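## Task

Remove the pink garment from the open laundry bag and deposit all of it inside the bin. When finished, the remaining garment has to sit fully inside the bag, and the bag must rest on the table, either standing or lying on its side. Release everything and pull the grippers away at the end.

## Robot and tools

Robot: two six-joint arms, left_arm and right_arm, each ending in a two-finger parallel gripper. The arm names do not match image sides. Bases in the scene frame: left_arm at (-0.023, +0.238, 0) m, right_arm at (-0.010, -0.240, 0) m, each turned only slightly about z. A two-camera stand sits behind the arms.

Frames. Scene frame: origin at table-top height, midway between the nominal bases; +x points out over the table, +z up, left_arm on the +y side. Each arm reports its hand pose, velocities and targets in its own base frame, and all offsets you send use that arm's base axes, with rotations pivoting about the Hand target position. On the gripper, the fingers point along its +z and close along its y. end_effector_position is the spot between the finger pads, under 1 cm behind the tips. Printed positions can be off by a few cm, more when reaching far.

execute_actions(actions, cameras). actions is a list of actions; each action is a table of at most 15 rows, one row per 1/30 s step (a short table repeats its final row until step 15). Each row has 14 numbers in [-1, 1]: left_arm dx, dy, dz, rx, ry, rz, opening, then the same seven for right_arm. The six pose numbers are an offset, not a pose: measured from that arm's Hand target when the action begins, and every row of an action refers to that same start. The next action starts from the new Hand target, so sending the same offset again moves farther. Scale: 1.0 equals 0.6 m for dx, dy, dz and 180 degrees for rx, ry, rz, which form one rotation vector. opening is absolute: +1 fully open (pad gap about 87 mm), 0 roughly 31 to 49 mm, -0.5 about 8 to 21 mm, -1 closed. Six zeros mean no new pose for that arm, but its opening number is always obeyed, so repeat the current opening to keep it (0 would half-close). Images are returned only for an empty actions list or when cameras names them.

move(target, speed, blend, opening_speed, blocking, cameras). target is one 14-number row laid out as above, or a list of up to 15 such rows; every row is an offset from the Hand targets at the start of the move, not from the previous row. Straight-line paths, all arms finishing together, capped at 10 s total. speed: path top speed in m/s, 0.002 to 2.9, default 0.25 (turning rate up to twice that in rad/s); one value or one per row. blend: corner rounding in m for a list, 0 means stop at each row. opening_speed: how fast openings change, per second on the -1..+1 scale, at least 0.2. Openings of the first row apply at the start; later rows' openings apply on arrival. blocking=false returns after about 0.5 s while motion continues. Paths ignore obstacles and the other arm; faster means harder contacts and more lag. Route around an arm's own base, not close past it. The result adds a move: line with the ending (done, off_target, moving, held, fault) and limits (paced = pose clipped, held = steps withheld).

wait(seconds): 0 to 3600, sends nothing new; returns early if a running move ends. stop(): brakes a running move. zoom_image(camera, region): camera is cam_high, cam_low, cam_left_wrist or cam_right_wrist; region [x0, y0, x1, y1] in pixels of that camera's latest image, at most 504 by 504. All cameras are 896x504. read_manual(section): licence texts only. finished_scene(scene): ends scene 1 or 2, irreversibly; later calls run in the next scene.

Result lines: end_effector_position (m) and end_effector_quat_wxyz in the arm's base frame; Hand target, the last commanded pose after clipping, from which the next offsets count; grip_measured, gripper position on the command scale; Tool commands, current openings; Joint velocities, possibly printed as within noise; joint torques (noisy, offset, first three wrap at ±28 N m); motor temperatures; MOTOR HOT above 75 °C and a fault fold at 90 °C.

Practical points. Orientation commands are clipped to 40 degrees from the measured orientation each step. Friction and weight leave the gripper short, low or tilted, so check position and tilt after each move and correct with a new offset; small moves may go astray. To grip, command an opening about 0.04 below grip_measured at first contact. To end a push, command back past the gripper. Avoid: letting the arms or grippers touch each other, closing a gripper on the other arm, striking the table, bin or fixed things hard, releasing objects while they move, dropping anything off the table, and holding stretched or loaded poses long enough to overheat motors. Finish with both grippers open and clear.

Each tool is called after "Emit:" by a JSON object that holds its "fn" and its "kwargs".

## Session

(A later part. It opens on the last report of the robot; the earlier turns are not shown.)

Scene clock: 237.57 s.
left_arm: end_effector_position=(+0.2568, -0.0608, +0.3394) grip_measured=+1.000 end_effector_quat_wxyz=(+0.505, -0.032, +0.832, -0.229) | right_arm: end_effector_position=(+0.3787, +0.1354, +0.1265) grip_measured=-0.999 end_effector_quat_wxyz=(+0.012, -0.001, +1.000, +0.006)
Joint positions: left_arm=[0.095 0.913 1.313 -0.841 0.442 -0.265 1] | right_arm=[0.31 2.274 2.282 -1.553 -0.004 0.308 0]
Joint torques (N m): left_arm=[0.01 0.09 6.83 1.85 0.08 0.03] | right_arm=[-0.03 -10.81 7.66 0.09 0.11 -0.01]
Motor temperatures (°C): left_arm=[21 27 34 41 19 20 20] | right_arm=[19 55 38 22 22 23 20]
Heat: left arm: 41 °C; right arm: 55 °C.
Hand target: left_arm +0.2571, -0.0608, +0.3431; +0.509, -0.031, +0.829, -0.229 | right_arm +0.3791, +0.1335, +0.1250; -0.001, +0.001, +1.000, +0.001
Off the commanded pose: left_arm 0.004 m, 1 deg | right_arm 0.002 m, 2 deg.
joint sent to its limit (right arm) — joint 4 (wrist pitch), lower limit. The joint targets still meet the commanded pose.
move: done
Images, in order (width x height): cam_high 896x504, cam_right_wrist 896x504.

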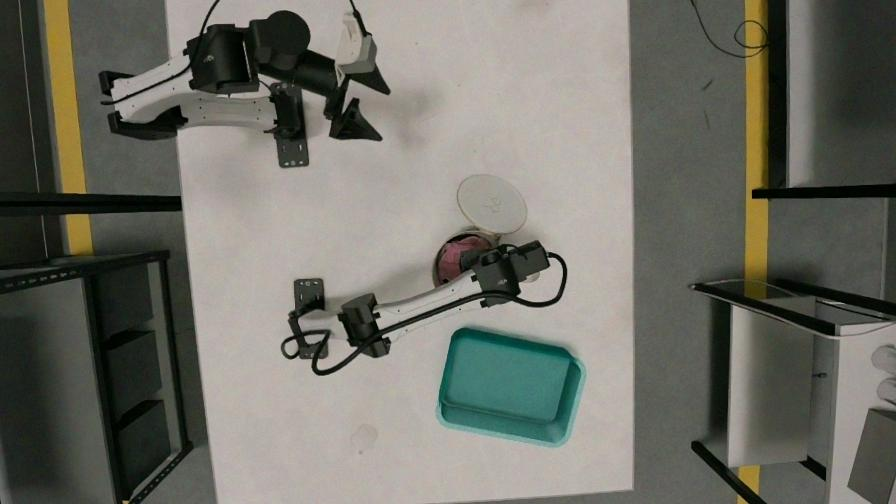

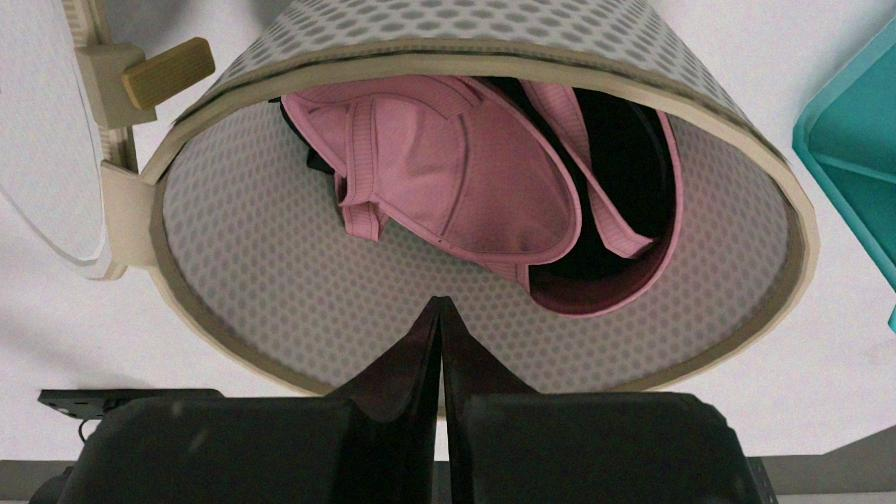

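Emit:
{"fn": "move", "kwargs": {"target": [[0,0,0,0,0,0,1, 0.09,-0.007,0.035,0,0,0,0.2],[0,0,0,0,0,0,1, 0.095,-0.007,-0.06,0,0,0,0.2]], "speed": 0.1, "cameras": ["cam_right_wrist"]}}

Emit:
{"fn": "move", "kwargs": {"target": [0,0,0,0,0,0,1, 0,0,0,0,0,0,-1], "opening_speed": 1.5, "cameras": ["cam_right_wrist"]}}

Scene clock: 245.67 s.
left_arm: end_effector_position=(+0.2568, -0.0608, +0.3394) grip_measured=+1.000 end_effector_quat_wxyz=(+0.505, -0.032, +0.832, -0.229) | right_arm: end_effector_position=(+0.4345, +0.1301, +0.0925) grip_measured=+0.200 end_effector_quat_wxyz=(+0.036, +0.007, +0.999, +0.012)
Joint positions: left_arm=[0.095 0.913 1.313 -0.841 0.442 -0.265 1] | right_arm=[0.264 2.514 2.58 -1.56 -0.004 0.278 0.6]
Joint torques (N m): left_arm=[-0.02 0.1 6.89 1.86 0.08 0.03] | right_arm=[0.18 -11.95 7.91 0.26 0.11 -0.11]
Heat: left arm: 41 °C; right arm: 54 °C.
Hand target: left_arm +0.2571, -0.0608, +0.3431; +0.509, -0.031, +0.829, -0.229 | right_arm +0.4360, +0.1293, +0.0889; -0.001, +0.001, +1.000, +0.000
Off the commanded pose: left_arm 0.004 m, 1 deg | right_arm 0.004 m, 4 deg.
joint sent to its limit (right arm) — joint 4 (wrist pitch), lower limit. The joint targets are off in orientation, not in position.
move: off_target (right_arm)

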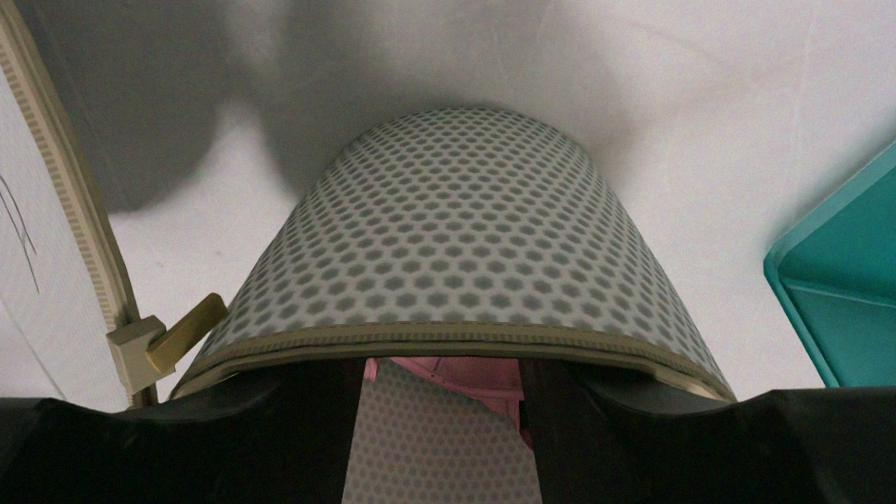

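Scene clock: 246.73 s.
left_arm: end_effector_position=(+0.2568, -0.0608, +0.3394) grip_measured=+1.000 end_effector_quat_wxyz=(+0.505, -0.032, +0.832, -0.229) | right_arm: end_effector_position=(+0.4344, +0.1300, +0.0925) grip_measured=-0.999 end_effector_quat_wxyz=(+0.036, +0.006, +0.999, +0.012)
Joint positions: left_arm=[0.095 0.913 1.313 -0.841 0.442 -0.265 1] | right_arm=[0.264 2.514 2.58 -1.56 -0.004 0.277 0.001]
Joint torques (N m): left_arm=[0.03 0.1 6.86 1.86 0.09 0.03] | right_arm=[0.18 -12 7.95 0.26 0.11 -0.11]
Heat: left arm: 41 °C; right arm: 54 °C.
Hand target: left_arm +0.2571, -0.0608, +0.3431; +0.509, -0.031, +0.829, -0.229 | right_arm +0.4360, +0.1293, +0.0889; -0.001, +0.001, +1.000, +0.000
Off the commanded pose: left_arm 0.004 m, 1 deg | right_arm 0.004 m, 4 deg.
joint sent to its limit (right arm) — joint 4 (wrist pitch), lower limit. The joint targets are off in orientation, not in position.
move: done

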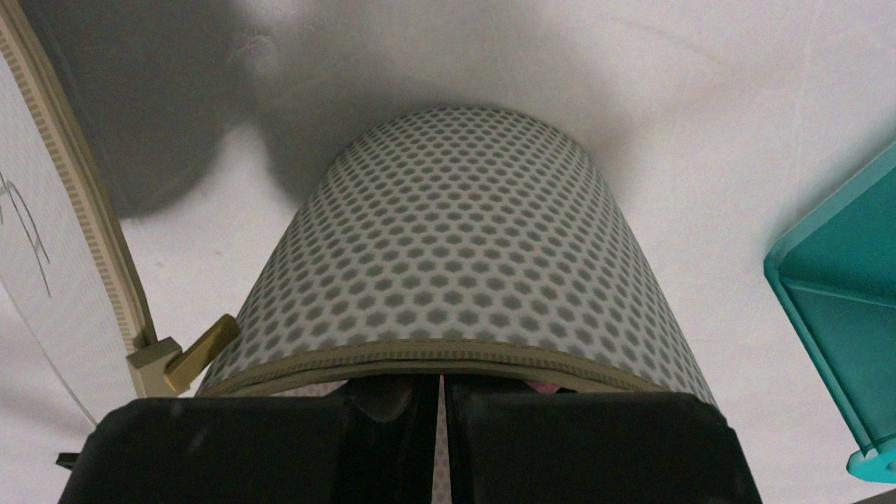

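Emit:
{"fn": "move", "kwargs": {"target": [0.1,-0.05,0.08,0,0,0,1, -0.05,-0.12,0.25,0,0,0,0.2], "speed": 0.2, "cameras": ["cam_left_wrist","cam_right_wrist","cam_high"]}}

Scene clock: 254.80 s.
left_arm: end_effector_position=(+0.3172, -0.0904, +0.3866) grip_measured=+1.000 end_effector_quat_wxyz=(+0.508, -0.025, +0.830, -0.228) | right_arm: end_effector_position=(+0.4121, +0.0578, +0.2331) grip_measured=+0.200 end_effector_quat_wxyz=(+0.180, +0.010, +0.983, +0.026)
Joint positions: left_arm=[-0.09 1.196 1.632 -0.842 0.278 -0.335 1] | right_arm=[0.124 2.114 2.469 -1.561 -0.004 0.144 0.6]
Joint torques (N m): left_arm=[-0.47 -1.36 8.01 1.77 -0.07 -0.11] | right_arm=[0.25 -13.14 4.83 0.8 0.05 -0.12]
Motor temperatures (°C): left_arm=[21 27 34 41 19 20 20] | right_arm=[19 55 38 22 22 23 20]
Heat: left arm: 41 °C; right arm: 55 °C.
Hand target: left_arm +0.3171, -0.0908, +0.3910; +0.509, -0.031, +0.829, -0.229 | right_arm +0.4060, +0.0572, +0.2389; -0.001, +0.001, +1.000, +0.000
Off the commanded pose: left_arm 0.005 m, 1 deg | right_arm 0.008 m, 21 deg.
joint sent to its limit (right arm) — joint 4 (wrist pitch), lower limit. The joint targets are off in orientation, not in position.
move: off_target (right_arm)
Images, in order (width x height): cam_high 896x504, cam_left_wrist 896x504, cam_right_wrist 896x504.

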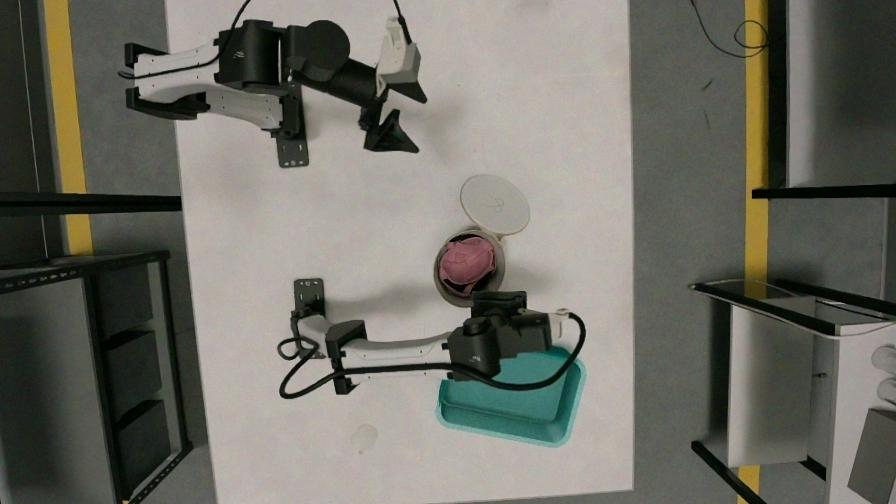

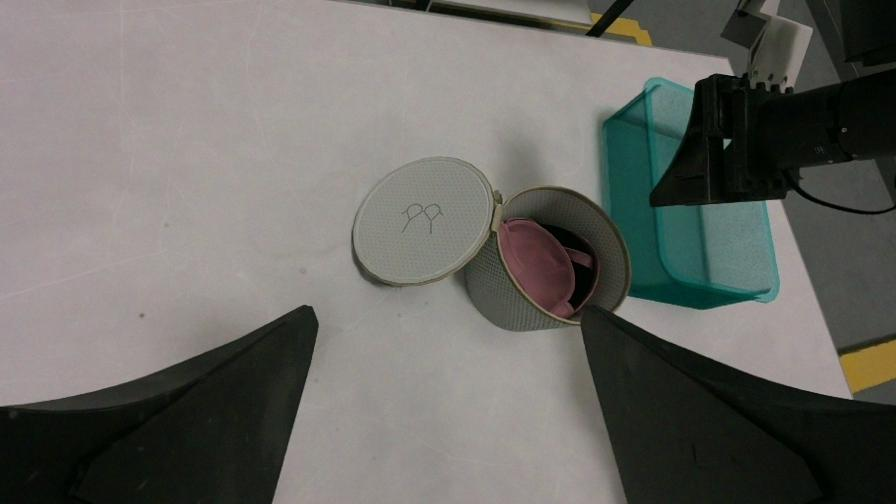

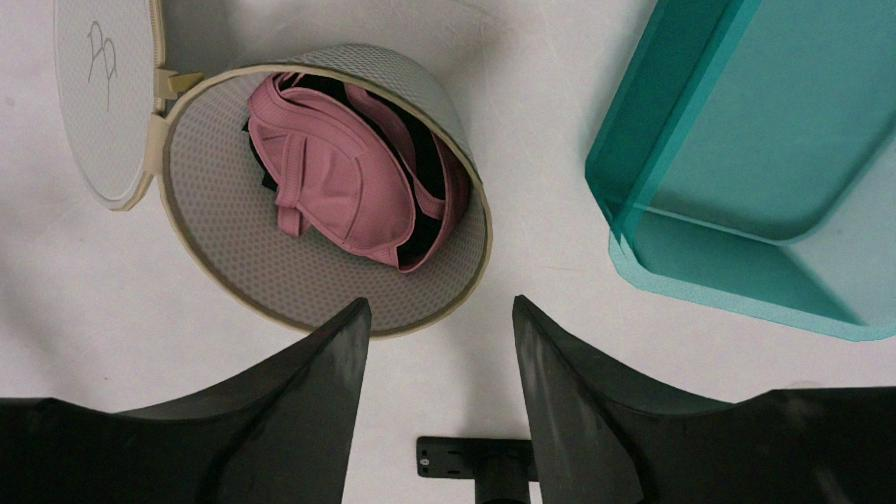

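Emit:
{"fn": "move", "kwargs": {"target": [[0,0,0,0,0,0,1, -0.027,0.125,-0.16,0,0,0,0.15],[0,0,0,0,0,0,1, -0.025,0.125,-0.345,0,0,0,0.15]], "speed": [0.2,0.1], "blend": [0.02,0], "cameras": ["cam_left_wrist"]}}

Emit:
{"fn": "move", "kwargs": {"target": [0,0,0,0,0,0,1, 0,0,0,0,0,0,-1], "opening_speed": 1.5, "cameras": ["cam_left_wrist"]}}

Emit:
{"fn": "zoom_image", "kwargs": {"camera": "cam_left_wrist", "region": [440, 120, 700, 340]}}

Scene clock: 272.13 s.
left_arm: end_effector_position=(+0.3172, -0.0903, +0.3866) grip_measured=+1.000 end_effector_quat_wxyz=(+0.508, -0.025, +0.830, -0.228) | right_arm: end_effector_position=(+0.3876, +0.1305, +0.0397) grip_measured=+0.150 end_effector_quat_wxyz=(-0.008, -0.004, +1.000, -0.001)
Joint positions: left_arm=[-0.09 1.196 1.632 -0.842 0.278 -0.335 1] | right_arm=[0.295 2.326 2.018 -1.278 -0.002 0.287 0.575]
Joint torques (N m): left_arm=[-0.43 -1.35 7.99 1.77 -0.08 -0.11] | right_arm=[0.38 -12.77 4 0.6 0.11 0.09]
Heat: left arm: 41 °C; right arm: 54 °C.
Hand target: left_arm +0.3171, -0.0909, +0.3910; +0.509, -0.031, +0.829, -0.229 | right_arm +0.3909, +0.1323, +0.0320; -0.001, +0.000, +1.000, +0.000
Off the commanded pose: left_arm 0.004 m, 1 deg | right_arm 0.009 m, 1 deg.
move: done

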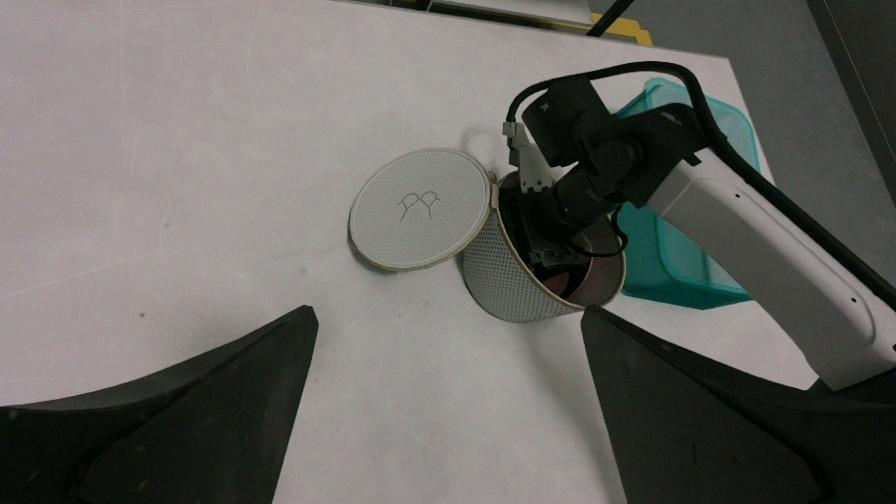

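Scene clock: 273.17 s.
left_arm: end_effector_position=(+0.3172, -0.0903, +0.3866) grip_measured=+1.000 end_effector_quat_wxyz=(+0.508, -0.025, +0.830, -0.228) | right_arm: end_effector_position=(+0.3940, +0.1325, +0.0370) grip_measured=-0.999 end_effector_quat_wxyz=(+0.005, -0.004, +1.000, +0.002)
Joint positions: left_arm=[-0.09 1.196 1.632 -0.842 0.278 -0.335 1] | right_arm=[0.295 2.326 2.012 -1.245 -0.002 0.287 0.001]
Joint torques (N m): left_arm=[-0.47 -1.35 8.01 1.77 -0.09 -0.11] | right_arm=[0.46 -12.85 4.56 0.33 0.11 0.09]
Heat: left arm: 41 °C; right arm: 54 °C.
Hand target: left_arm +0.3171, -0.0909, +0.3910; +0.509, -0.031, +0.829, -0.229 | right_arm +0.3910, +0.1323, +0.0320; -0.001, +0.000, +1.000, +0.000
Off the commanded pose: left_arm 0.004 m, 1 deg | right_arm 0.006 m, 1 deg.
move: done

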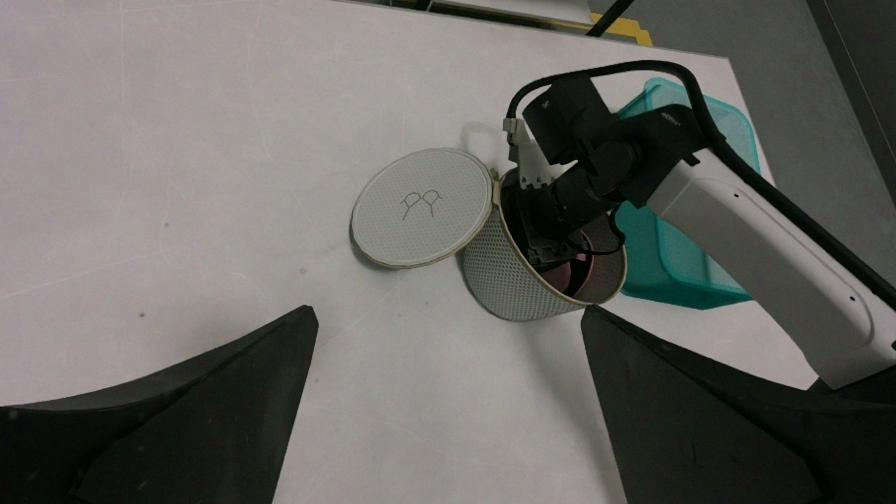

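Scaled by 1.938 from the camera's image (finer frame: 1280x720).

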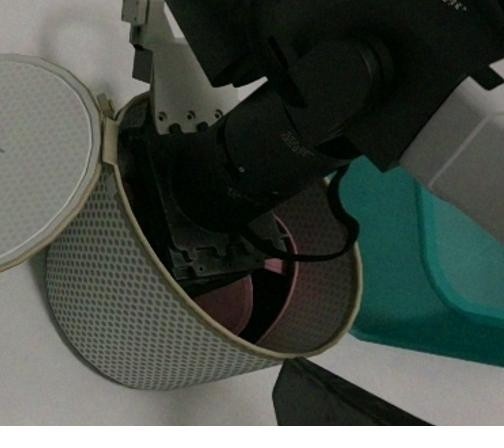

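Emit:
{"fn": "move", "kwargs": {"target": [0,0,0,0,0,0,1, 0,0,0.1,0,0,0,-1], "speed": 0.15, "cameras": ["cam_right_wrist","cam_left_wrist"]}}

Emit:
{"fn": "zoom_image", "kwargs": {"camera": "cam_left_wrist", "region": [440, 120, 700, 340]}}

Scene clock: 279.33 s.
left_arm: end_effector_position=(+0.3172, -0.0903, +0.3866) grip_measured=+1.000 end_effector_quat_wxyz=(+0.508, -0.025, +0.830, -0.228) | right_arm: end_effector_position=(+0.3907, +0.1315, +0.0901) grip_measured=-0.999 end_effector_quat_wxyz=(+0.002, -0.004, +1.000, +0.001)
Joint positions: left_arm=[-0.09 1.196 1.632 -0.842 0.278 -0.335 1] | right_arm=[0.295 2.326 2.221 -1.462 -0.002 0.288 0]
Joint torques (N m): left_arm=[-0.47 -1.36 8.02 1.77 -0.08 -0.11] | right_arm=[0.39 -12.14 8.02 0.06 0.11 0.09]
Heat: left arm: 40 °C; right arm: 53 °C.
Hand target: left_arm +0.3171, -0.0909, +0.3910; +0.509, -0.031, +0.829, -0.229 | right_arm +0.3910, +0.1323, +0.0920; +0.000, +0.001, +1.000, +0.001
Off the commanded pose: left_arm 0.004 m, 1 deg | right_arm 0.002 m, 1 deg.
move: done
Images, in order (width x height): cam_left_wrist 896x504, cam_right_wrist 896x504.

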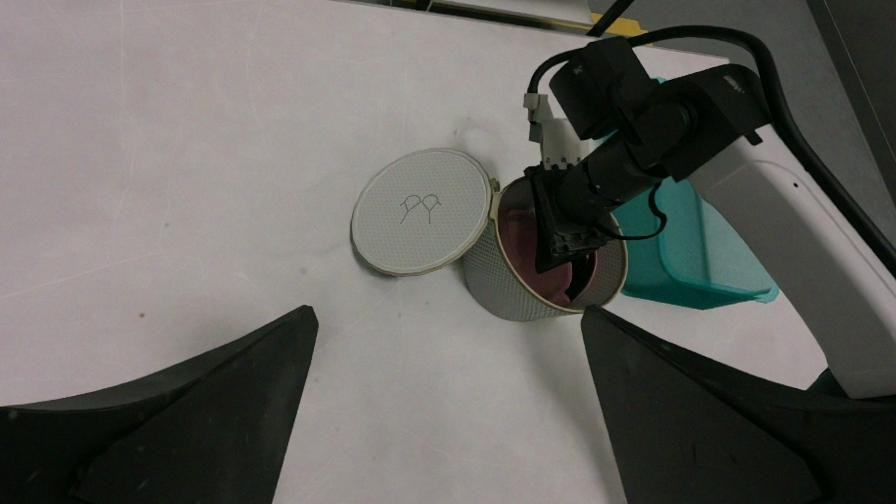

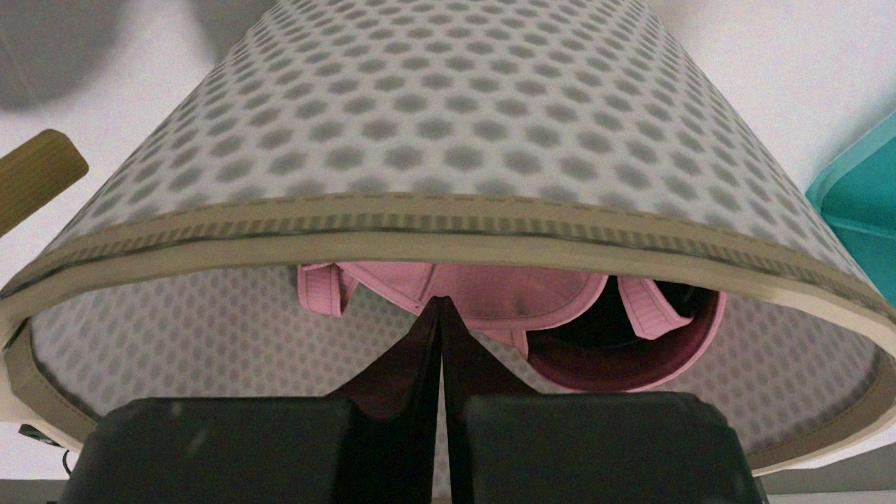

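Scaled by 1.938 from the camera's image (finer frame: 1280x720).

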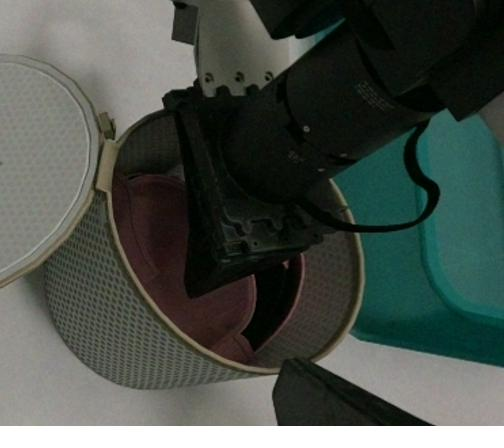

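Emit:
{"fn": "move", "kwargs": {"target": [[0,0,0,0,0,0,1, -0.03,-0.022,0.01,0,0,0,0.5],[0,0,0,0,0,0,1, -0.045,-0.022,-0.122,0,0,0,0.5]], "speed": 0.1, "blend": [0.01,0], "cameras": ["cam_right_wrist"]}}

Emit:
{"fn": "move", "kwargs": {"target": [0,0,0,0,0,0,1, 0,0,0,0,0,0,-1], "opening_speed": 1}}

Emit:
{"fn": "move", "kwargs": {"target": [0,0,0,0,0,0,1, 0.02,0.01,0.11,0,0,0,-1], "speed": 0.15, "cameras": ["cam_right_wrist","cam_left_wrist"]}}

Scene clock: 297.83 s.
left_arm: end_effector_position=(+0.3172, -0.0903, +0.3866) grip_measured=+1.000 end_effector_quat_wxyz=(+0.508, -0.025, +0.830, -0.228) | right_arm: end_effector_position=(+0.3671, +0.1206, +0.0330) grip_measured=+0.500 end_effector_quat_wxyz=(+0.008, +0.001, +1.000, +0.003)
Joint positions: left_arm=[-0.09 1.196 1.632 -0.842 0.278 -0.335 1] | right_arm=[0.286 2.192 1.773 -1.134 -0.002 0.288 0.75]
Joint torques (N m): left_arm=[-0.46 -1.36 8.02 1.76 -0.08 -0.11] | right_arm=[0.2 -10.58 3.1 0.58 0.11 -0.02]
Heat: left arm: 40 °C; right arm: 52 °C.
Hand target: left_arm +0.3171, -0.0909, +0.3910; +0.509, -0.031, +0.829, -0.229 | right_arm +0.3640, +0.1191, +0.0187; -0.001, +0.001, +1.000, +0.001
Off the commanded pose: left_arm 0.004 m, 1 deg | right_arm 0.015 m, 1 deg.
move: off_target (right_arm)

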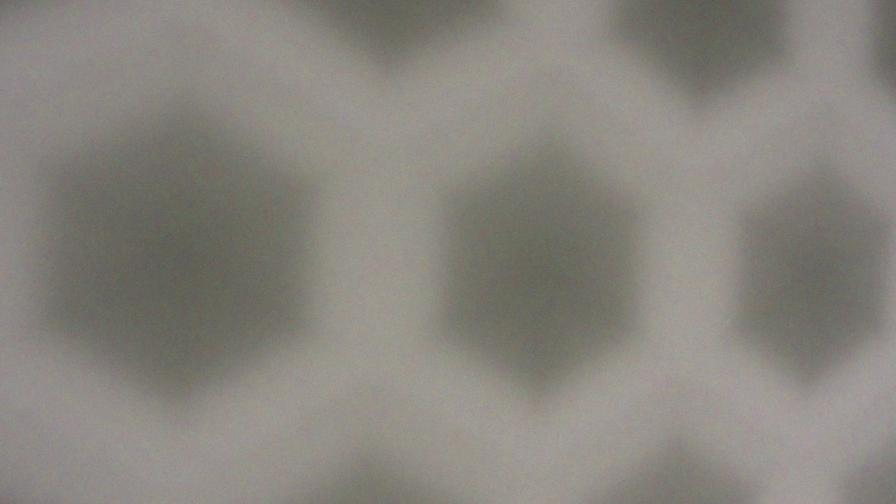

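Scene clock: 299.57 s.
left_arm: end_effector_position=(+0.3172, -0.0903, +0.3866) grip_measured=+1.000 end_effector_quat_wxyz=(+0.508, -0.025, +0.830, -0.228) | right_arm: end_effector_position=(+0.3690, +0.1207, +0.0309) grip_measured=-0.999 end_effector_quat_wxyz=(+0.012, +0.001, +1.000, +0.004)
Joint positions: left_arm=[-0.09 1.196 1.632 -0.842 0.278 -0.335 1] | right_arm=[0.286 2.192 1.766 -1.118 0 0.288 0.001]
Joint torques (N m): left_arm=[-0.46 -1.36 8.03 1.77 -0.08 -0.11] | right_arm=[0.25 -10.55 3.73 0.45 0.1 -0.02]
Heat: left arm: 40 °C; right arm: 51 °C.
Hand target: left_arm +0.3171, -0.0909, +0.3910; +0.509, -0.031, +0.829, -0.229 | right_arm +0.3640, +0.1190, +0.0187; -0.001, +0.001, +1.000, +0.001
Off the commanded pose: left_arm 0.004 m, 1 deg | right_arm 0.013 m, 2 deg.
move: done

Scene clock: 300.93 s.
left_arm: end_effector_position=(+0.3172, -0.0903, +0.3866) grip_measured=+1.000 end_effector_quat_wxyz=(+0.508, -0.025, +0.830, -0.228) | right_arm: end_effector_position=(+0.3760, +0.1227, +0.0853) grip_measured=-0.999 end_effector_quat_wxyz=(+0.005, +0.001, +1.000, +0.001)
Joint positions: left_arm=[-0.09 1.196 1.632 -0.842 0.278 -0.335 1] | right_arm=[0.286 2.225 2.033 -1.368 0 0.288 0]
Joint torques (N m): left_arm=[-0.46 -1.33 8.01 1.77 -0.08 -0.11] | right_arm=[0.64 -10.65 7.95 0.09 0.09 0.03]
Heat: left arm: 40 °C; right arm: 51 °C.
Hand target: left_arm +0.3171, -0.0909, +0.3910; +0.509, -0.031, +0.829, -0.229 | right_arm +0.3760, +0.1251, +0.0848; -0.001, +0.001, +1.000, +0.001
Off the commanded pose: left_arm 0.004 m, 1 deg | right_arm 0.002 m, 1 deg.
move: done
Images, in order (width x height): cam_left_wrist 896x504, cam_right_wrist 896x504.

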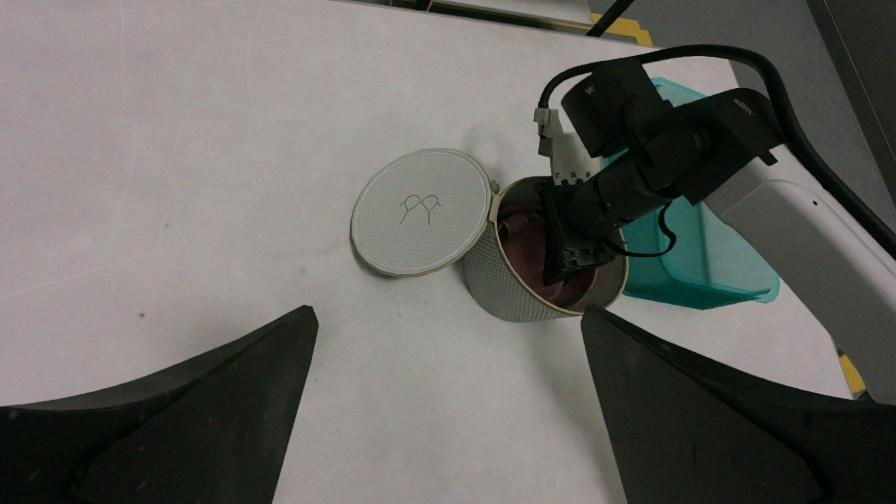

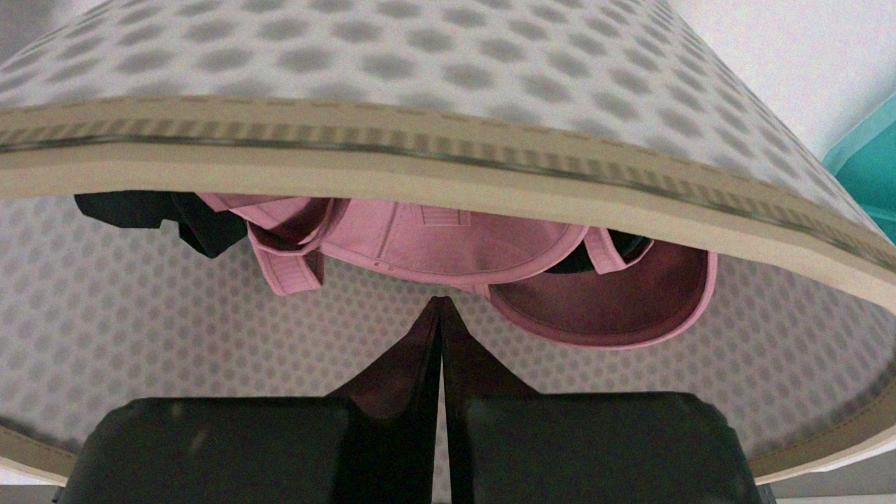

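Emit:
{"fn": "move", "kwargs": {"target": [[0,0,0,0,0,0,1, 0.02,-0.03,0.16,0,0,0,0],[0,0,0,0,0,0,1, 0.02,-0.03,0.16,0,0,-0.5,0.3]], "speed": 0.3, "cameras": ["cam_right_wrist","cam_left_wrist"]}}

Emit:
{"fn": "zoom_image", "kwargs": {"camera": "cam_left_wrist", "region": [440, 120, 700, 340]}}

Scene clock: 313.47 s.
left_arm: end_effector_position=(+0.3172, -0.0903, +0.3866) grip_measured=+1.000 end_effector_quat_wxyz=(+0.508, -0.025, +0.830, -0.228) | right_arm: end_effector_position=(+0.3950, +0.1078, +0.1688) grip_measured=+0.300 end_effector_quat_wxyz=(+0.021, +0.703, +0.710, +0.022)
Joint positions: left_arm=[-0.09 1.196 1.632 -0.842 0.278 -0.335 1] | right_arm=[0.169 2.059 2.105 -1.556 0.007 1.73 0.65]
Joint torques (N m): left_arm=[-0.47 -1.37 8.01 1.77 -0.08 -0.11] | right_arm=[-0.1 -14.06 4.97 0.11 0.01 0.09]
Heat: left arm: 40 °C; right arm: 53 °C.
Hand target: left_arm +0.3171, -0.0909, +0.3910; +0.509, -0.031, +0.829, -0.229 | right_arm +0.3880, +0.1071, +0.1808; +0.000, +0.708, +0.707, +0.001
Off the commanded pose: left_arm 0.004 m, 1 deg | right_arm 0.014 m, 3 deg.
joint sent to its limit (right arm) — joint 4 (wrist pitch), lower limit. The joint targets are off in orientation, not in position.
move: off_target (right_arm); target 2's new opening was sent with right_arm's hand 0.014 m and 3 deg from that target
Images, in order (width x height): cam_left_wrist 896x504, cam_right_wrist 896x504.

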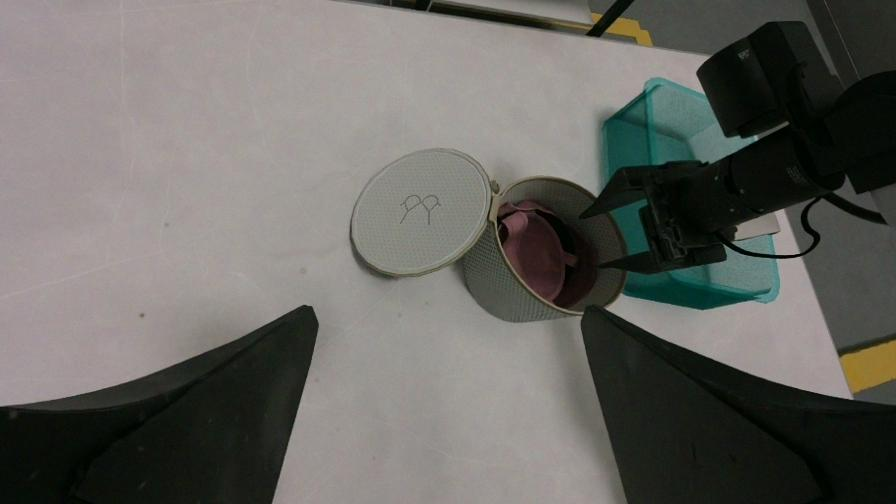

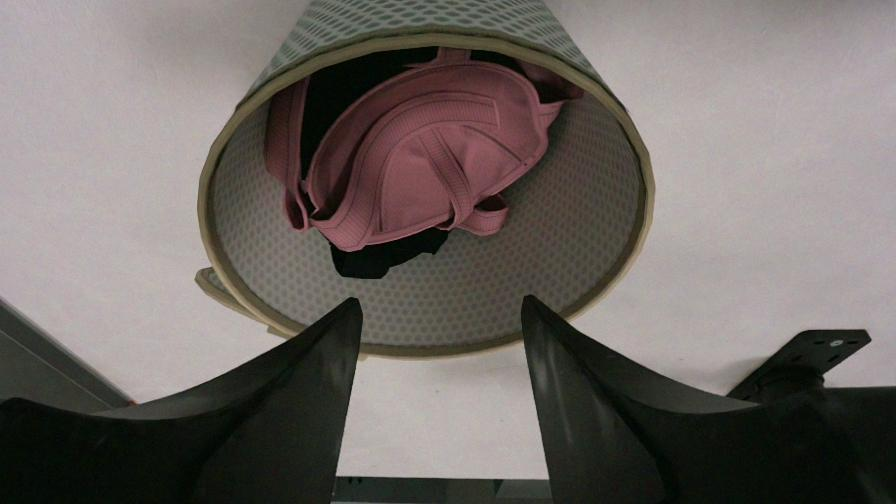

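Scaled by 1.938 from the camera's image (finer frame: 1280x720).

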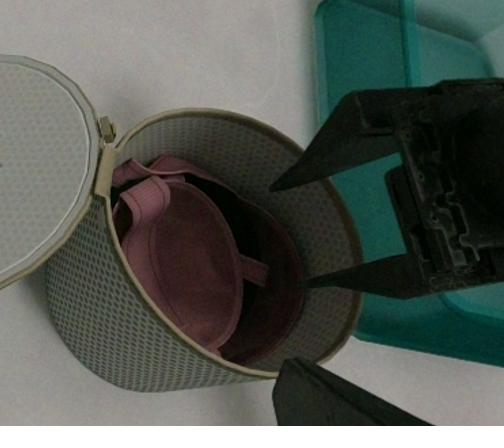

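Emit:
{"fn": "move", "kwargs": {"target": [0,0,0,0,0,0,1, -0.005,0.097,0.0,-0.131,-0.131,0.489,0], "speed": 0.3, "cameras": ["cam_right_wrist","cam_left_wrist"]}}

Emit:
{"fn": "zoom_image", "kwargs": {"camera": "cam_right_wrist", "region": [240, 0, 700, 400]}}

Scene clock: 350.27 s.
left_arm: end_effector_position=(+0.3172, -0.0903, +0.3866) grip_measured=+1.000 end_effector_quat_wxyz=(+0.508, -0.025, +0.830, -0.228) | right_arm: end_effector_position=(+0.3852, +0.1657, +0.1695) grip_measured=+0.000 end_effector_quat_wxyz=(+0.241, +0.002, +0.971, -0.005)
Joint positions: left_arm=[-0.09 1.196 1.632 -0.842 0.278 -0.335 1] | right_arm=[0.458 1.877 1.819 -1.075 0.218 0.413 0.5]
Joint torques (N m): left_arm=[-0.46 -1.36 7.99 1.77 -0.08 -0.11] | right_arm=[0.44 -13.19 5.75 1.07 0.25 -0.18]
Motor temperatures (°C): left_arm=[21 26 37 40 18 20 20] | right_arm=[19 62 37 21 21 23 20]
Heat: left arm: 40 °C; right arm: 62 °C.
Hand target: left_arm +0.3171, -0.0909, +0.3910; +0.509, -0.031, +0.829, -0.229 | right_arm +0.3850, +0.1652, +0.1808; +0.259, -0.002, +0.966, +0.001
Off the commanded pose: left_arm 0.004 m, 1 deg | right_arm 0.011 m, 2 deg.
move: off_target (right_arm)
Images, in order (width x height): cam_left_wrist 896x504, cam_right_wrist 896x504.

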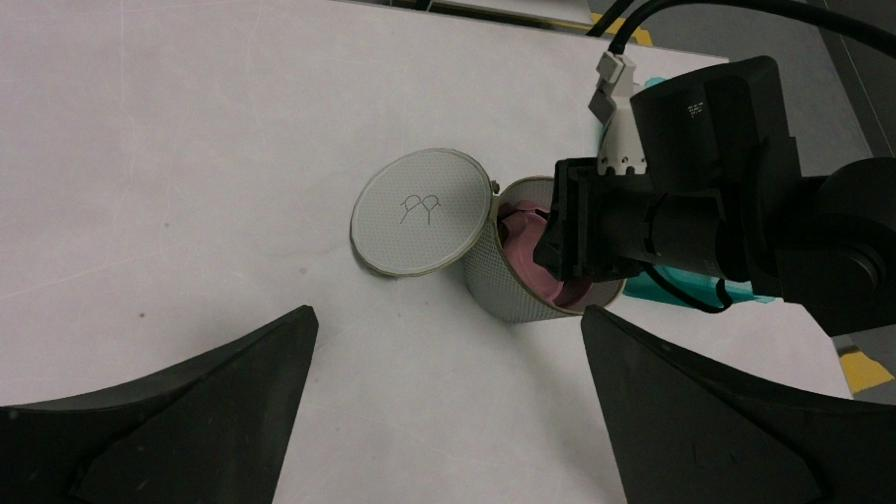

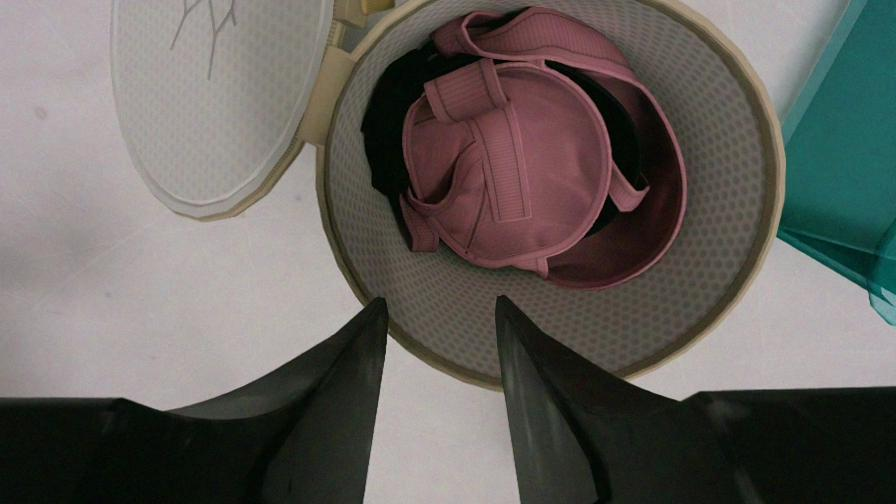

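Scaled by 1.096 from the camera's image (finer frame: 1280x720).

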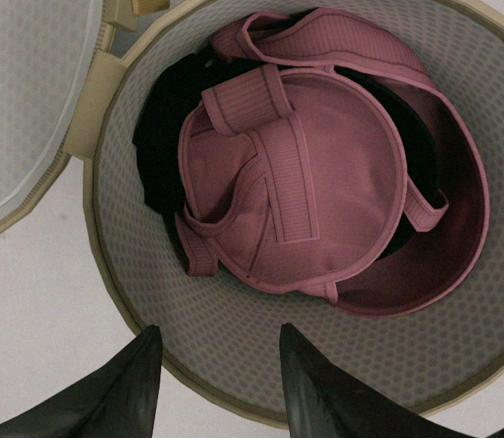

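Emit:
{"fn": "move", "kwargs": {"target": [0,0,0,0,0,0,1, 0.0433,-0.052,-0.17,0,0,0,-0.1], "speed": 0.15, "cameras": ["cam_right_wrist"]}}

Scene clock: 360.30 s.
left_arm: end_effector_position=(+0.3172, -0.0903, +0.3866) grip_measured=+1.000 end_effector_quat_wxyz=(+0.508, -0.025, +0.830, -0.228) | right_arm: end_effector_position=(+0.4110, +0.1335, +0.0878) grip_measured=-0.100 end_effector_quat_wxyz=(+0.266, +0.004, +0.964, -0.003)
Joint positions: left_arm=[-0.09 1.196 1.632 -0.842 0.278 -0.335 1] | right_arm=[0.361 1.865 1.459 -0.657 0.189 0.319 0.45]
Joint torques (N m): left_arm=[-0.44 -1.37 8.01 1.77 -0.08 -0.1] | right_arm=[-0.02 -8.66 5.82 1.25 -0.01 -0.14]
Motor temperatures (°C): left_arm=[21 26 37 40 18 20 20] | right_arm=[19 59 37 22 21 23 20]
Heat: left arm: 40 °C; right arm: 59 °C.
Hand target: left_arm +0.3171, -0.0909, +0.3910; +0.509, -0.031, +0.829, -0.229 | right_arm +0.4110, +0.1341, +0.0788; +0.259, -0.002, +0.966, +0.001
Off the commanded pose: left_arm 0.004 m, 1 deg | right_arm 0.009 m, 1 deg.
move: done

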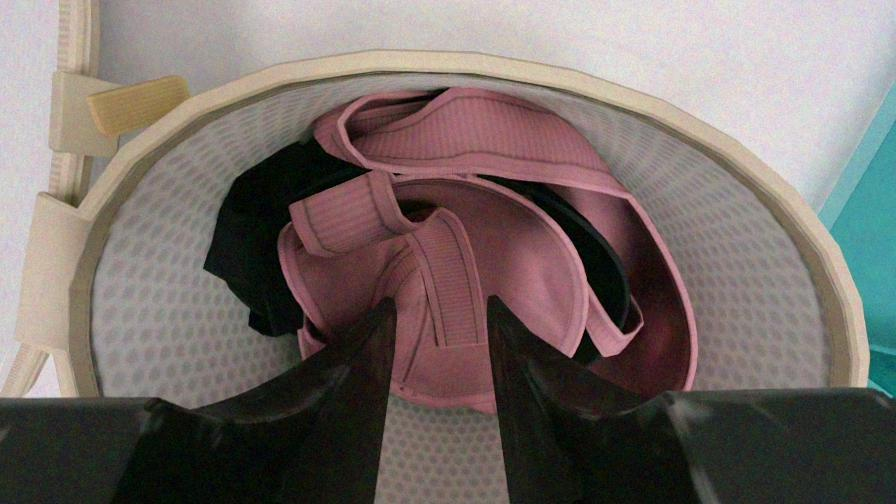

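Emit:
{"fn": "move", "kwargs": {"target": [0,0,0,0,0,0,1, 0.023,-0.01,-0.06,0,0,0,-0.1], "speed": 0.1, "cameras": ["cam_right_wrist"]}}

Emit:
{"fn": "move", "kwargs": {"target": [0,0,0,0,0,0,1, 0,0,0,0,0,0,-1], "opening_speed": 1, "cameras": ["cam_right_wrist"]}}

Scene clock: 365.33 s.
left_arm: end_effector_position=(+0.3172, -0.0903, +0.3866) grip_measured=+1.000 end_effector_quat_wxyz=(+0.508, -0.025, +0.830, -0.228) | right_arm: end_effector_position=(+0.4237, +0.1279, +0.0495) grip_measured=-0.100 end_effector_quat_wxyz=(+0.262, +0.003, +0.965, -0.003)
Joint positions: left_arm=[-0.09 1.196 1.632 -0.842 0.278 -0.335 1] | right_arm=[0.335 1.941 1.407 -0.533 0.175 0.296 0.45]
Joint torques (N m): left_arm=[-0.43 -1.37 8.03 1.77 -0.08 -0.11] | right_arm=[-0.2 -9.28 6.08 1.27 0.05 -0.11]
Motor temperatures (°C): left_arm=[21 26 37 40 18 20 20] | right_arm=[19 57 37 22 21 23 20]
Heat: left arm: 40 °C; right arm: 57 °C.
Hand target: left_arm +0.3171, -0.0909, +0.3910; +0.509, -0.031, +0.829, -0.229 | right_arm +0.4246, +0.1282, +0.0427; +0.259, -0.002, +0.966, +0.001
Off the commanded pose: left_arm 0.004 m, 1 deg | right_arm 0.007 m, 1 deg.
move: done

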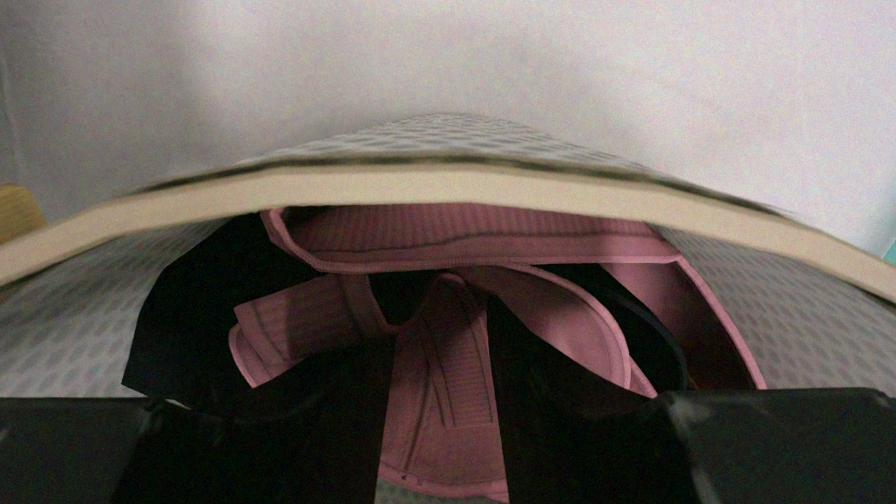

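Scene clock: 366.47 s.
left_arm: end_effector_position=(+0.3172, -0.0903, +0.3866) grip_measured=+1.000 end_effector_quat_wxyz=(+0.508, -0.025, +0.830, -0.228) | right_arm: end_effector_position=(+0.4240, +0.1280, +0.0496) grip_measured=-0.999 end_effector_quat_wxyz=(+0.263, +0.003, +0.965, -0.003)
Joint positions: left_arm=[-0.09 1.196 1.632 -0.842 0.278 -0.335 1] | right_arm=[0.335 1.941 1.407 -0.532 0.175 0.296 0.001]
Joint torques (N m): left_arm=[-0.46 -1.36 8.02 1.77 -0.07 -0.11] | right_arm=[-0.09 -9.28 6.08 1.23 0.05 -0.11]
Motor temperatures (°C): left_arm=[21 26 37 40 18 20 20] | right_arm=[19 57 37 22 21 23 20]
Heat: left arm: 40 °C; right arm: 57 °C.
Hand target: left_arm +0.3171, -0.0909, +0.3910; +0.509, -0.031, +0.829, -0.229 | right_arm +0.4247, +0.1282, +0.0427; +0.259, -0.002, +0.966, +0.001
Off the commanded pose: left_arm 0.004 m, 1 deg | right_arm 0.007 m, 1 deg.
move: done

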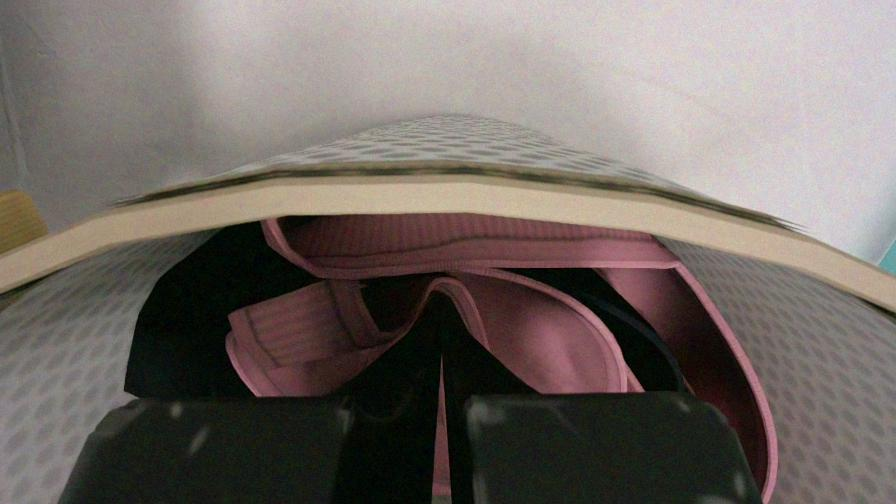

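Emit:
{"fn": "move", "kwargs": {"target": [0,0,0,0,0,0,1, -0.03,-0.02,0.13,0,0,0,-1], "speed": 0.1, "cameras": ["cam_right_wrist"]}}

Scene clock: 370.47 s.
left_arm: end_effector_position=(+0.3172, -0.0903, +0.3866) grip_measured=+1.000 end_effector_quat_wxyz=(+0.508, -0.025, +0.830, -0.228) | right_arm: end_effector_position=(+0.4050, +0.1153, +0.1036) grip_measured=-0.999 end_effector_quat_wxyz=(+0.247, +0.001, +0.969, -0.010)
Joint positions: left_arm=[-0.09 1.196 1.632 -0.842 0.278 -0.335 1] | right_arm=[0.321 1.847 1.512 -0.764 0.17 0.282 0]
Joint torques (N m): left_arm=[-0.49 -1.36 8.03 1.77 -0.07 -0.1] | right_arm=[-0.12 -12.31 8.91 0.85 0.03 -0.11]
Motor temperatures (°C): left_arm=[21 26 37 40 18 20 20] | right_arm=[19 56 37 22 21 23 20]
Heat: left arm: 40 °C; right arm: 56 °C.
Hand target: left_arm +0.3171, -0.0909, +0.3910; +0.509, -0.031, +0.829, -0.229 | right_arm +0.4067, +0.1161, +0.1206; +0.259, -0.002, +0.966, +0.001
Off the commanded pose: left_arm 0.004 m, 1 deg | right_arm 0.017 m, 2 deg.
move: off_target (right_arm)

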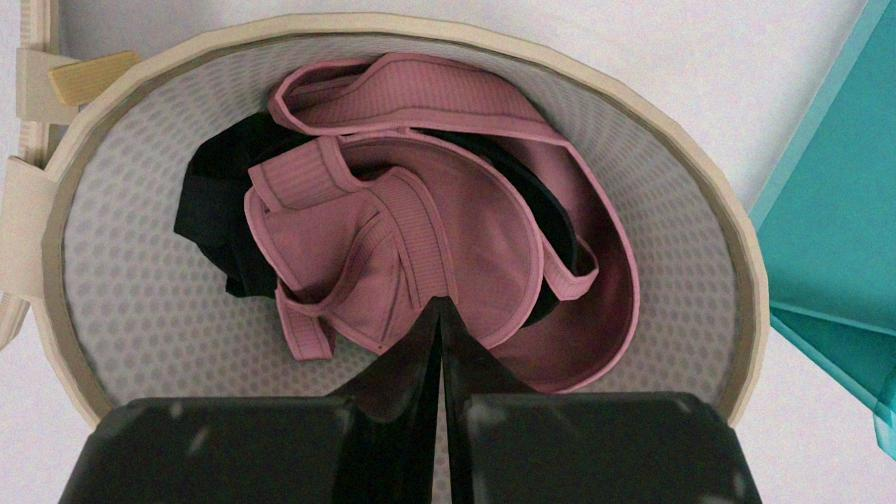

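Emit:
{"fn": "move", "kwargs": {"target": [[0,0,0,0,0,0,1, -0.01,0.015,-0.02,0,-0.056,0,0],[0,0,0,0,0,0,1, 0.013,0.015,-0.168,0,-0.056,0,0]], "speed": 0.1, "blend": [0.01,0], "cameras": ["cam_right_wrist"]}}

Emit:
{"fn": "move", "kwargs": {"target": [0,0,0,0,0,0,1, 0,0,0,0,0,0,-1], "opening_speed": 1, "cameras": ["cam_right_wrist"]}}

Scene clock: 383.67 s.
left_arm: end_effector_position=(+0.3172, -0.0903, +0.3866) grip_measured=+1.000 end_effector_quat_wxyz=(+0.508, -0.025, +0.830, -0.228) | right_arm: end_effector_position=(+0.4212, +0.1324, +0.0389) grip_measured=+0.000 end_effector_quat_wxyz=(+0.363, +0.000, +0.932, +0.014)
Joint positions: left_arm=[-0.09 1.196 1.632 -0.842 0.278 -0.335 1] | right_arm=[0.365 1.819 1.095 -0.131 0.22 0.282 0.5]
Joint torques (N m): left_arm=[-0.47 -1.37 8.03 1.77 -0.08 -0.11] | right_arm=[-0.23 -6.65 4.9 1.38 0.24 -0.08]
Motor temperatures (°C): left_arm=[21 26 37 40 18 20 20] | right_arm=[19 57 37 22 21 23 20]
Heat: left arm: 40 °C; right arm: 57 °C.
Hand target: left_arm +0.3171, -0.0909, +0.3910; +0.509, -0.031, +0.829, -0.229 | right_arm +0.4145, +0.1252, +0.0199; +0.343, -0.002, +0.939, +0.001
Off the commanded pose: left_arm 0.004 m, 1 deg | right_arm 0.021 m, 3 deg.
move: off_target (right_arm)

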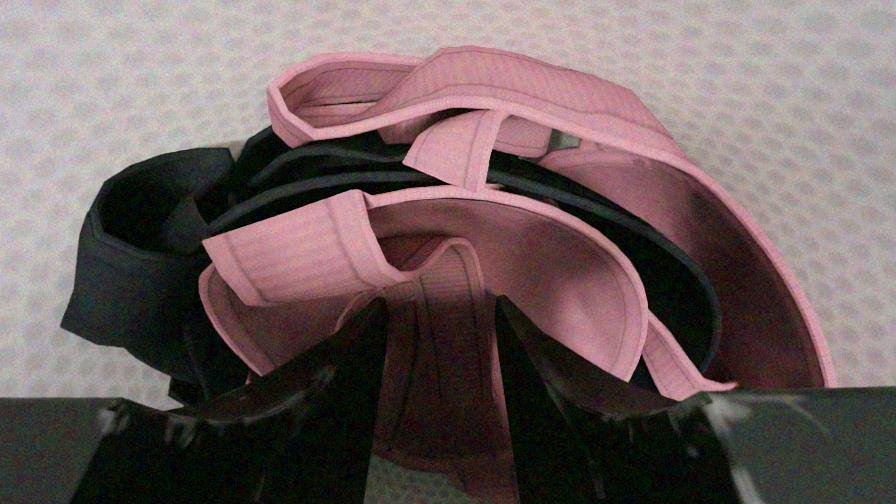

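Scene clock: 384.87 s.
left_arm: end_effector_position=(+0.3172, -0.0903, +0.3866) grip_measured=+1.000 end_effector_quat_wxyz=(+0.508, -0.025, +0.830, -0.228) | right_arm: end_effector_position=(+0.4215, +0.1317, +0.0367) grip_measured=-0.785 end_effector_quat_wxyz=(+0.361, +0.000, +0.932, +0.013)
Joint positions: left_arm=[-0.09 1.196 1.632 -0.842 0.278 -0.335 1] | right_arm=[0.364 1.825 1.095 -0.128 0.22 0.282 0.107]
Joint torques (N m): left_arm=[-0.46 -1.37 8.03 1.77 -0.08 -0.11] | right_arm=[-0.12 -7.19 4.88 1.33 0.24 -0.08]
Motor temperatures (°C): left_arm=[21 26 37 40 18 20 20] | right_arm=[19 57 37 22 21 23 20]
Heat: left arm: 40 °C; right arm: 57 °C.
Hand target: left_arm +0.3171, -0.0909, +0.3910; +0.509, -0.031, +0.829, -0.229 | right_arm +0.4145, +0.1251, +0.0199; +0.343, -0.002, +0.939, +0.000
Off the commanded pose: left_arm 0.004 m, 1 deg | right_arm 0.019 m, 3 deg.
move: done

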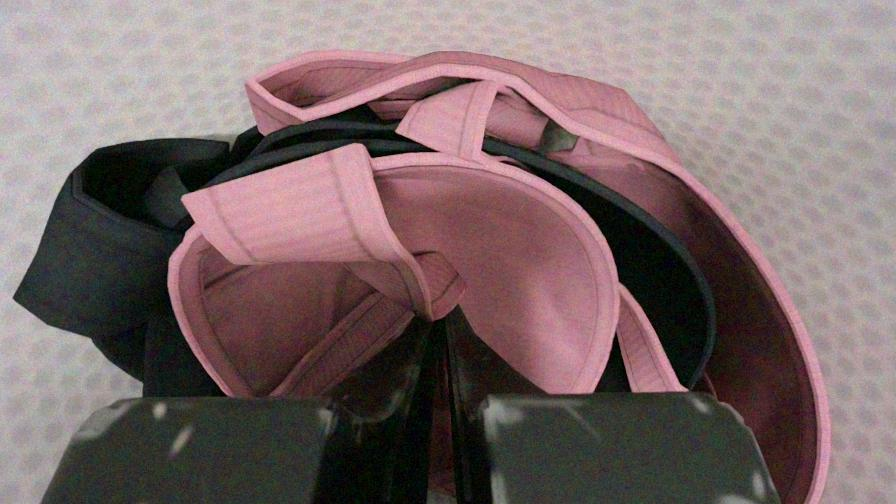

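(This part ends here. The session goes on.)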